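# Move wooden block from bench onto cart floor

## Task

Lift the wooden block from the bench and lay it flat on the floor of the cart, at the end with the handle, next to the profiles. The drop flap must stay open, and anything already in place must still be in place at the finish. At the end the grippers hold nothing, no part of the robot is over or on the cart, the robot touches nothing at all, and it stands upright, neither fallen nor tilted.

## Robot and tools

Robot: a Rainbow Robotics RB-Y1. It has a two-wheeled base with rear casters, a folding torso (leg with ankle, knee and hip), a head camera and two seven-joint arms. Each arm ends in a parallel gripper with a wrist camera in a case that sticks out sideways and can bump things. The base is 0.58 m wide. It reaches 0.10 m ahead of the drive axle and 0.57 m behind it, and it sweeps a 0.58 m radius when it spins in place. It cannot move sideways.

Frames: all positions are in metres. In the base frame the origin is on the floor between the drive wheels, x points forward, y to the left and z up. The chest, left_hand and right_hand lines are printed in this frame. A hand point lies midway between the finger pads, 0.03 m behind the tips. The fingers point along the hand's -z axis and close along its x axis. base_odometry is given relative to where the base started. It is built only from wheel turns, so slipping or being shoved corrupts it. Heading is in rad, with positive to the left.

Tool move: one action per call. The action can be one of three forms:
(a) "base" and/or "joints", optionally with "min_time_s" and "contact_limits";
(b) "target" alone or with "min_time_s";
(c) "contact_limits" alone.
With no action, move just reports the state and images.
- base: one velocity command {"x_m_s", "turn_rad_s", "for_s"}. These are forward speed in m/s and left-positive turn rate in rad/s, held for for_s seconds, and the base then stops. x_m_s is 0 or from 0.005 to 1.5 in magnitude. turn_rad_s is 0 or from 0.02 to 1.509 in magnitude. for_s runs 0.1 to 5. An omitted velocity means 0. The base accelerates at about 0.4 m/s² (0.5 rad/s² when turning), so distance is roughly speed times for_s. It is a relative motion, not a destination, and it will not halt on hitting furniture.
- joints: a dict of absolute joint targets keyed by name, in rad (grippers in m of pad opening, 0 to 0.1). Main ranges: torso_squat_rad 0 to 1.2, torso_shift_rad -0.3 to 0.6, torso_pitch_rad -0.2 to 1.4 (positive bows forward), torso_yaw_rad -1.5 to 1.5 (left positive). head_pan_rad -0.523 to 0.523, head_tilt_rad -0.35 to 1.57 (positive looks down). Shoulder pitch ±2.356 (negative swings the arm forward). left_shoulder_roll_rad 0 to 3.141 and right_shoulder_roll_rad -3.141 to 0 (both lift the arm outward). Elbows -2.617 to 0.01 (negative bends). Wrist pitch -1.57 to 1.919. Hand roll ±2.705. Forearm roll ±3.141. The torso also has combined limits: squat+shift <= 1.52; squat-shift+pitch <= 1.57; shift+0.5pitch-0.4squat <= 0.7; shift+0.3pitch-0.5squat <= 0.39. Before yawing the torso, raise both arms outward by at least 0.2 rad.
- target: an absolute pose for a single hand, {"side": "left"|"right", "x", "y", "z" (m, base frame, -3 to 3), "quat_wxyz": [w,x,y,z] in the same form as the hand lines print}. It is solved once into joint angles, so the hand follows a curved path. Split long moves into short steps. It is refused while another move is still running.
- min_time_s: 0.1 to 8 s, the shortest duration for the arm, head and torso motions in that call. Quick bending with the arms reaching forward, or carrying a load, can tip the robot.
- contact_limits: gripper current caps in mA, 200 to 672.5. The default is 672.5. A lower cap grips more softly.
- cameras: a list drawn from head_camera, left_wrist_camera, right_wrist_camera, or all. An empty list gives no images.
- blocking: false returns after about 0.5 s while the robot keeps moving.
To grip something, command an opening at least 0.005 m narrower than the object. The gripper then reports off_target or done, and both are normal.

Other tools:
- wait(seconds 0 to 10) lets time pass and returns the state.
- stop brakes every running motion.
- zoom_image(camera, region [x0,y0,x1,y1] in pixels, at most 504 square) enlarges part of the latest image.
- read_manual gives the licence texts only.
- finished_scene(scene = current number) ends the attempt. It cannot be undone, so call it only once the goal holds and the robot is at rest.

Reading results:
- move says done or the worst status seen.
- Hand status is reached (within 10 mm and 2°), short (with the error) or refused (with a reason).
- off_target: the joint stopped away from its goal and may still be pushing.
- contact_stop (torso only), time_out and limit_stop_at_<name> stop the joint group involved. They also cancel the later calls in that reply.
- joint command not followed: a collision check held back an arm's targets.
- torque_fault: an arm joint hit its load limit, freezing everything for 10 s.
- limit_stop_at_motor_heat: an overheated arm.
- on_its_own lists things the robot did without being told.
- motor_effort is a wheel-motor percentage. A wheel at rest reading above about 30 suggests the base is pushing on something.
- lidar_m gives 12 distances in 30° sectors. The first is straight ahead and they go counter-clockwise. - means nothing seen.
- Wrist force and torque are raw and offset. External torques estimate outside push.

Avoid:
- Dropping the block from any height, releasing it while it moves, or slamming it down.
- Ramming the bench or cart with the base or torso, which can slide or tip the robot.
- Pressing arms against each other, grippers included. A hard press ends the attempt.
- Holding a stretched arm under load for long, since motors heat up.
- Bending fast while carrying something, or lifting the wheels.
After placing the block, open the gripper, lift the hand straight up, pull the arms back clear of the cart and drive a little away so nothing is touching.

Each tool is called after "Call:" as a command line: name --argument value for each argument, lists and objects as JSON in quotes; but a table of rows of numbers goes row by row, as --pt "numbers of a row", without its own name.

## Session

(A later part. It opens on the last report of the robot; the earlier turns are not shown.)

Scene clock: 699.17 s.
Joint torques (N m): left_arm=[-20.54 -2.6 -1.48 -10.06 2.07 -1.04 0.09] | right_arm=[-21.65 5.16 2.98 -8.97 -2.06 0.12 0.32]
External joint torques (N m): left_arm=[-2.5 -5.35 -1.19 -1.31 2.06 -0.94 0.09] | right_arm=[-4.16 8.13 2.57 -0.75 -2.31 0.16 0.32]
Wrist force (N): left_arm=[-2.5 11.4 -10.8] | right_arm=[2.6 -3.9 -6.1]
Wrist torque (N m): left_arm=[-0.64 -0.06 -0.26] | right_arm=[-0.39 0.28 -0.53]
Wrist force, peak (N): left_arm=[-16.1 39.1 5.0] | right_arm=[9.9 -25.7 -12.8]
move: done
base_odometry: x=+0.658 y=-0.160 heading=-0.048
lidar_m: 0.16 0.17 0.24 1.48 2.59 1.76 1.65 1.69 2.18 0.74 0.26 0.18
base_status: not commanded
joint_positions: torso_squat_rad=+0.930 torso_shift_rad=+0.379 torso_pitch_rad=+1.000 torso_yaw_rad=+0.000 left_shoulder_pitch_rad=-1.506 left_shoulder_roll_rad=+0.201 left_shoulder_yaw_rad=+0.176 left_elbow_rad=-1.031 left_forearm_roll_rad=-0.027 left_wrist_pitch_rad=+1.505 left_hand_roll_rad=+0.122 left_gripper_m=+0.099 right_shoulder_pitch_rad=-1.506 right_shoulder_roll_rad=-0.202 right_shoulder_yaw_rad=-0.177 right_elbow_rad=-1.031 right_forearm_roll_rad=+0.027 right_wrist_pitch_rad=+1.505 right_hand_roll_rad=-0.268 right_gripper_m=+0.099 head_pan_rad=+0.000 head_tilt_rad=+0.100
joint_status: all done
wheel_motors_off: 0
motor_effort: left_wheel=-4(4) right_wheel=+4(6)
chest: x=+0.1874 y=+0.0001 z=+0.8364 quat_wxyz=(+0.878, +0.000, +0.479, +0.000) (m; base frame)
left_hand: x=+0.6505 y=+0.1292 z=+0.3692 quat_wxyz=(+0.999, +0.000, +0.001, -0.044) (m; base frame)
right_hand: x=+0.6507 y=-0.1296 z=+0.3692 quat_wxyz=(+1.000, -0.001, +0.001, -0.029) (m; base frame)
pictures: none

Call:
move --joints '{"left_shoulder_pitch_rad": -1.518, "left_shoulder_roll_rad": 0.189, "left_shoulder_yaw_rad": 0.169, "left_elbow_rad": -1.017, "left_forearm_roll_rad": -0.036, "left_wrist_pitch_rad": 1.5, "left_hand_roll_rad": 0.137, "right_shoulder_pitch_rad": -1.518, "right_shoulder_roll_rad": -0.189, "right_shoulder_yaw_rad": -0.169, "right_elbow_rad": -1.017, "right_forearm_roll_rad": 0.036, "right_wrist_pitch_rad": 1.5, "right_hand_roll_rad": -0.283}' --min_time_s 1

Scene clock: 703.80 s.
Joint torques (N m): left_arm=[-27.41 -19.64 -3.79 -10.61 8.99 -7.61 2.91] | right_arm=[-26.3 27.05 8.04 -9.26 -8.25 0.87 2.03]
External joint torques (N m): left_arm=[-9.24 -22.22 -3.46 -1.88 8.99 -7.52 2.91] | right_arm=[-8.67 29.87 7.6 -1.05 -8.51 0.91 2.03]
Wrist force (N): left_arm=[-20.1 45.9 8.7] | right_arm=[17.4 -32.2 -14.4]
Wrist torque (N m): left_arm=[-1.10 0.79 -2.62] | right_arm=[-0.03 1.03 -2.34]
Wrist force, peak (N): left_arm=[-21.0 48.8 10.7] | right_arm=[18.7 -33.1 -17.6]
move: done
base_odometry: x=+0.658 y=-0.160 heading=-0.048
lidar_m: 0.16 0.17 0.25 1.47 2.56 1.73 1.64 1.70 2.20 0.76 0.26 0.18
base_status: not commanded
joint_positions: torso_squat_rad=+0.930 torso_shift_rad=+0.379 torso_pitch_rad=+1.000 torso_yaw_rad=+0.000 left_shoulder_pitch_rad=-1.515 left_shoulder_roll_rad=+0.194 left_shoulder_yaw_rad=+0.170 left_elbow_rad=-1.016 left_forearm_roll_rad=-0.038 left_wrist_pitch_rad=+1.502 left_hand_roll_rad=+0.136 left_gripper_m=+0.099 right_shoulder_pitch_rad=-1.516 right_shoulder_roll_rad=-0.196 right_shoulder_yaw_rad=-0.171 right_elbow_rad=-1.017 right_forearm_roll_rad=+0.038 right_wrist_pitch_rad=+1.500 right_hand_roll_rad=-0.283 right_gripper_m=+0.099 head_pan_rad=+0.000 head_tilt_rad=+0.100
joint_status: all done
wheel_motors_off: 0
motor_effort: left_wheel=-3(4) right_wheel=+4(7)
chest: x=+0.1874 y=+0.0001 z=+0.8364 quat_wxyz=(+0.878, +0.000, +0.479, +0.000) (m; base frame)
left_hand: x=+0.6507 y=+0.1255 z=+0.3690 quat_wxyz=(+0.999, +0.004, +0.002, -0.043) (m; base frame)
right_hand: x=+0.6519 y=-0.1263 z=+0.3694 quat_wxyz=(+0.999, -0.005, +0.000, -0.032) (m; base frame)
pictures: none

Call:
move --joints '{"left_hand_roll_rad": 0.08, "right_hand_roll_rad": -0.34}' --min_time_s 1

Scene clock: 705.67 s.
Joint torques (N m): left_arm=[-23.31 -23.33 -6.94 -9.54 9.53 1.14 -2.78] | right_arm=[-26.48 21.7 4.32 -11.24 -7.99 -6.16 -2.94]
External joint torques (N m): left_arm=[-5.11 -25.92 -6.62 -0.79 9.53 1.25 -2.78] | right_arm=[-8.85 24.5 3.87 -3.04 -8.25 -6.13 -2.94]
Wrist force (N): left_arm=[13.8 44.7 -19.6] | right_arm=[-11.8 -41.8 11.4]
Wrist torque (N m): left_arm=[-0.77 0.81 2.61] | right_arm=[0.42 0.74 2.70]
Wrist force, peak (N): left_arm=[-20.3 47.2 9.4] | right_arm=[-11.4 -42.0 11.1]
move: done
base_odometry: x=+0.658 y=-0.160 heading=-0.048
lidar_m: 0.16 0.18 0.25 1.46 2.56 1.76 1.64 1.71 2.20 0.76 0.26 0.18
base_status: not commanded
joint_positions: torso_squat_rad=+0.930 torso_shift_rad=+0.379 torso_pitch_rad=+1.000 torso_yaw_rad=+0.000 left_shoulder_pitch_rad=-1.517 left_shoulder_roll_rad=+0.195 left_shoulder_yaw_rad=+0.171 left_elbow_rad=-1.017 left_forearm_roll_rad=-0.038 left_wrist_pitch_rad=+1.500 left_hand_roll_rad=+0.081 left_gripper_m=+0.099 right_shoulder_pitch_rad=-1.516 right_shoulder_roll_rad=-0.195 right_shoulder_yaw_rad=-0.170 right_elbow_rad=-1.016 right_forearm_roll_rad=+0.038 right_wrist_pitch_rad=+1.502 right_hand_roll_rad=-0.339 right_gripper_m=+0.099 head_pan_rad=+0.000 head_tilt_rad=+0.100
joint_status: all done
wheel_motors_off: 0
motor_effort: left_wheel=-3(5) right_wheel=+4(6)
chest: x=+0.1874 y=+0.0001 z=+0.8364 quat_wxyz=(+0.878, +0.000, +0.479, +0.000) (m; base frame)
left_hand: x=+0.6520 y=+0.1257 z=+0.3695 quat_wxyz=(+0.998, +0.004, +0.000, -0.070) (m; base frame)
right_hand: x=+0.6510 y=-0.1257 z=+0.3692 quat_wxyz=(+0.998, -0.005, +0.001, -0.059) (m; base frame)
pictures: none

Call:
move --joints '{"left_hand_roll_rad": 0.106, "right_hand_roll_rad": -0.314}' --min_time_s 0.8

Scene clock: 707.33 s.
Joint torques (N m): left_arm=[-26.42 -20.92 -6.65 -11.11 8.94 -1.55 -1.75] | right_arm=[-26.7 20.8 4.19 -10.78 -7.19 -2.93 1.85]
External joint torques (N m): left_arm=[-8.24 -23.5 -6.32 -2.37 8.94 -1.46 -1.75] | right_arm=[-9.07 23.59 3.74 -2.57 -7.45 -2.89 1.85]
Wrist force (N): left_arm=[-0.6 41.4 -16.6] | right_arm=[-3.3 -33.0 -0.2]
Wrist torque (N m): left_arm=[-0.86 0.55 2.06] | right_arm=[0.29 -0.25 -2.19]
Wrist force, peak (N): left_arm=[13.4 45.5 -20.8] | right_arm=[-11.6 -41.8 11.7]
move: done
base_odometry: x=+0.658 y=-0.160 heading=-0.048
lidar_m: 0.17 0.18 0.26 1.47 2.57 1.75 1.63 1.69 2.19 0.76 0.26 0.17
base_status: not commanded
joint_positions: torso_squat_rad=+0.930 torso_shift_rad=+0.379 torso_pitch_rad=+1.000 torso_yaw_rad=+0.000 left_shoulder_pitch_rad=-1.516 left_shoulder_roll_rad=+0.195 left_shoulder_yaw_rad=+0.171 left_elbow_rad=-1.016 left_forearm_roll_rad=-0.038 left_wrist_pitch_rad=+1.500 left_hand_roll_rad=+0.106 left_gripper_m=+0.099 right_shoulder_pitch_rad=-1.516 right_shoulder_roll_rad=-0.195 right_shoulder_yaw_rad=-0.170 right_elbow_rad=-1.016 right_forearm_roll_rad=+0.038 right_wrist_pitch_rad=+1.501 right_hand_roll_rad=-0.315 right_gripper_m=+0.099 head_pan_rad=+0.000 head_tilt_rad=+0.100
joint_status: all done
wheel_motors_off: 0
motor_effort: left_wheel=-3(4) right_wheel=+5(6)
chest: x=+0.1874 y=+0.0001 z=+0.8364 quat_wxyz=(+0.878, +0.000, +0.479, +0.000) (m; base frame)
left_hand: x=+0.6512 y=+0.1254 z=+0.3691 quat_wxyz=(+0.998, +0.004, +0.001, -0.057) (m; base frame)
right_hand: x=+0.6511 y=-0.1255 z=+0.3692 quat_wxyz=(+0.999, -0.005, +0.001, -0.047) (m; base frame)
pictures: none

Call:
move --joints '{"left_shoulder_pitch_rad": -1.526, "left_shoulder_roll_rad": 0.1795, "left_shoulder_yaw_rad": 0.164, "left_elbow_rad": -1.007, "left_forearm_roll_rad": -0.043, "left_wrist_pitch_rad": 1.496, "left_hand_roll_rad": 0.124, "right_shoulder_pitch_rad": -1.526, "right_shoulder_roll_rad": -0.1795, "right_shoulder_yaw_rad": -0.164, "right_elbow_rad": -1.007, "right_forearm_roll_rad": 0.043, "right_wrist_pitch_rad": 1.496, "right_hand_roll_rad": -0.332}' --min_time_s 1

Scene clock: 710.10 s.
Joint torques (N m): left_arm=[-33.13 -37.01 -8.43 -11.26 16.17 -4.48 2.32] | right_arm=[-33.63 39.67 7.54 -11.31 -13.85 -5.44 -2.2]
External joint torques (N m): left_arm=[-14.86 -39.46 -8.08 -2.53 16.18 -4.38 2.32] | right_arm=[-15.92 42.34 7.07 -3.11 -14.12 -5.41 -2.2]
Wrist force (N): left_arm=[-8.3 73.9 -9.9] | right_arm=[-0.5 -64.8 4.0]
Wrist torque (N m): left_arm=[-1.08 -0.27 -2.09] | right_arm=[0.68 0.70 2.05]
Wrist force, peak (N): left_arm=[-9.1 75.2 -10.1] | right_arm=[-1.0 -65.8 4.2]
move: done
base_odometry: x=+0.658 y=-0.160 heading=-0.048
lidar_m: 0.17 0.18 0.25 1.48 2.56 1.74 1.64 1.69 2.20 0.76 0.26 0.17
base_status: not commanded
joint_positions: torso_squat_rad=+0.930 torso_shift_rad=+0.379 torso_pitch_rad=+1.000 torso_yaw_rad=+0.000 left_shoulder_pitch_rad=-1.522 left_shoulder_roll_rad=+0.189 left_shoulder_yaw_rad=+0.166 left_elbow_rad=-1.006 left_forearm_roll_rad=-0.047 left_wrist_pitch_rad=+1.497 left_hand_roll_rad=+0.123 left_gripper_m=+0.099 right_shoulder_pitch_rad=-1.522 right_shoulder_roll_rad=-0.190 right_shoulder_yaw_rad=-0.166 right_elbow_rad=-1.006 right_forearm_roll_rad=+0.047 right_wrist_pitch_rad=+1.497 right_hand_roll_rad=-0.331 right_gripper_m=+0.099 head_pan_rad=+0.000 head_tilt_rad=+0.100
joint_status: all done
wheel_motors_off: 0
motor_effort: left_wheel=-3(4) right_wheel=+3(6)
chest: x=+0.1873 y=+0.0001 z=+0.8365 quat_wxyz=(+0.878, +0.000, +0.479, +0.000) (m; base frame)
left_hand: x=+0.6513 y=+0.1226 z=+0.3691 quat_wxyz=(+0.999, +0.007, +0.001, -0.053) (m; base frame)
right_hand: x=+0.6513 y=-0.1230 z=+0.3691 quat_wxyz=(+0.999, -0.008, +0.000, -0.051) (m; base frame)
pictures: none

Call:
move --joints '{"left_hand_roll_rad": 0.12, "right_hand_roll_rad": -0.328}' --min_time_s 0.5

Call:
move --joints '{"torso_squat_rad": 0.84, "torso_shift_rad": 0.338}' --min_time_s 1.5 --cameras '["left_wrist_camera", "right_wrist_camera"]'

Scene clock: 712.53 s.
Joint torques (N m): left_arm=[-32.39 -36.91 -8.53 -11.31 16.28 -4.08 -0.02] | right_arm=[-33.32 39.67 7.64 -11.35 -13.83 -5.16 0.4]
External joint torques (N m): left_arm=[-14.12 -39.35 -8.18 -2.59 16.29 -3.99 -0.02] | right_arm=[-15.6 42.35 7.16 -3.15 -14.1 -5.13 0.4]
Wrist force (N): left_arm=[-5.1 73.3 -10.6] | right_arm=[1.3 -63.8 3.3]
Wrist torque (N m): left_arm=[-1.13 0.14 0.21] | right_arm=[0.76 0.86 -0.54]
Wrist force, peak (N): left_arm=[-8.6 75.3 -9.2] | right_arm=[-0.2 -65.6 4.3]
move: done
base_odometry: x=+0.658 y=-0.160 heading=-0.048
lidar_m: 0.16 0.17 0.23 1.47 2.56 1.76 1.64 1.69 2.18 0.76 0.26 0.18
base_status: not commanded
joint_positions: torso_squat_rad=+0.930 torso_shift_rad=+0.379 torso_pitch_rad=+1.000 torso_yaw_rad=+0.000 left_shoulder_pitch_rad=-1.522 left_shoulder_roll_rad=+0.189 left_shoulder_yaw_rad=+0.166 left_elbow_rad=-1.006 left_forearm_roll_rad=-0.047 left_wrist_pitch_rad=+1.497 left_hand_roll_rad=+0.120 left_gripper_m=+0.099 right_shoulder_pitch_rad=-1.522 right_shoulder_roll_rad=-0.190 right_shoulder_yaw_rad=-0.166 right_elbow_rad=-1.006 right_forearm_roll_rad=+0.047 right_wrist_pitch_rad=+1.497 right_hand_roll_rad=-0.328 right_gripper_m=+0.099 head_pan_rad=+0.000 head_tilt_rad=+0.100
joint_status: all done
wheel_motors_off: 0
motor_effort: left_wheel=-2(4) right_wheel=+5(6)
chest: x=+0.1873 y=+0.0001 z=+0.8365 quat_wxyz=(+0.878, +0.000, +0.479, +0.000) (m; base frame)
left_hand: x=+0.6514 y=+0.1226 z=+0.3691 quat_wxyz=(+0.998, +0.007, +0.001, -0.055) (m; base frame)
right_hand: x=+0.6514 y=-0.1230 z=+0.3691 quat_wxyz=(+0.999, -0.007, +0.000, -0.049) (m; base frame)
pictures: none

Scene clock: 714.33 s.
Joint torques (N m): left_arm=[-33.94 -35.9 -8.23 -13.27 15.78 -3.16 -0.03] | right_arm=[-36.23 39.41 7.64 -14.88 -13.83 -3.38 0.23]
External joint torques (N m): left_arm=[-15.7 -38.32 -7.87 -4.56 15.79 -3.07 -0.03] | right_arm=[-18.55 42.07 7.17 -6.7 -14.1 -3.35 0.23]
Wrist force (N): left_arm=[-6.8 70.4 -19.7] | right_arm=[7.0 -59.7 -19.5]
Wrist torque (N m): left_arm=[-1.00 -0.43 0.12] | right_arm=[0.28 0.62 -0.81]
Wrist force, peak (N): left_arm=[-3.6 72.5 -18.2] | right_arm=[1.6 -63.9 3.1]
move: done
base_odometry: x=+0.658 y=-0.160 heading=-0.048
lidar_m: 0.17 0.18 0.25 1.47 2.58 1.77 1.64 1.69 2.19 0.77 0.26 0.17
base_status: not commanded
joint_positions: torso_squat_rad=+0.840 torso_shift_rad=+0.338 torso_pitch_rad=+1.001 torso_yaw_rad=+0.000 left_shoulder_pitch_rad=-1.522 left_shoulder_roll_rad=+0.189 left_shoulder_yaw_rad=+0.166 left_elbow_rad=-1.006 left_forearm_roll_rad=-0.047 left_wrist_pitch_rad=+1.497 left_hand_roll_rad=+0.120 left_gripper_m=+0.099 right_shoulder_pitch_rad=-1.521 right_shoulder_roll_rad=-0.190 right_shoulder_yaw_rad=-0.166 right_elbow_rad=-1.005 right_forearm_roll_rad=+0.047 right_wrist_pitch_rad=+1.497 right_hand_roll_rad=-0.328 right_gripper_m=+0.099 head_pan_rad=+0.000 head_tilt_rad=+0.100
joint_status: all done
wheel_motors_off: 0
motor_effort: left_wheel=-4(4) right_wheel=+4(7)
chest: x=+0.1877 y=+0.0001 z=+0.8882 quat_wxyz=(+0.877, +0.000, +0.480, +0.000) (m; base frame)
left_hand: x=+0.6508 y=+0.1225 z=+0.4199 quat_wxyz=(+0.998, +0.007, +0.002, -0.055) (m; base frame)
right_hand: x=+0.6506 y=-0.1231 z=+0.4197 quat_wxyz=(+0.999, -0.008, +0.001, -0.049) (m; base frame)
pictures: left_wrist_camera, right_wrist_camera
camera_calibration:
left_wrist_camera: T_world_to_cam=[[0.996502, -0.0826102, -0.01263, -0.633617], [-0.0682834, -0.891999, 0.446849, -0.00487638], [-0.0481803, -0.444424, -0.89452, 0.53387], [0, 0, 0, 1]] pos_world=[0.656789, 0.180572, 0.471734]
right_wrist_camera: T_world_to_cam=[[-0.997313, 0.0692306, -0.0239627, 0.666264], [0.0484355, 0.868497, 0.493322, -0.104542], [0.0549645, 0.490836, -0.869517, 0.461763], [0, 0, 0, 1]] pos_world=[0.644157, -0.181981, 0.469049]

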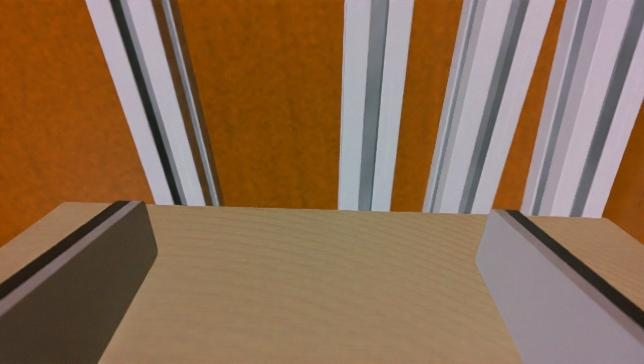

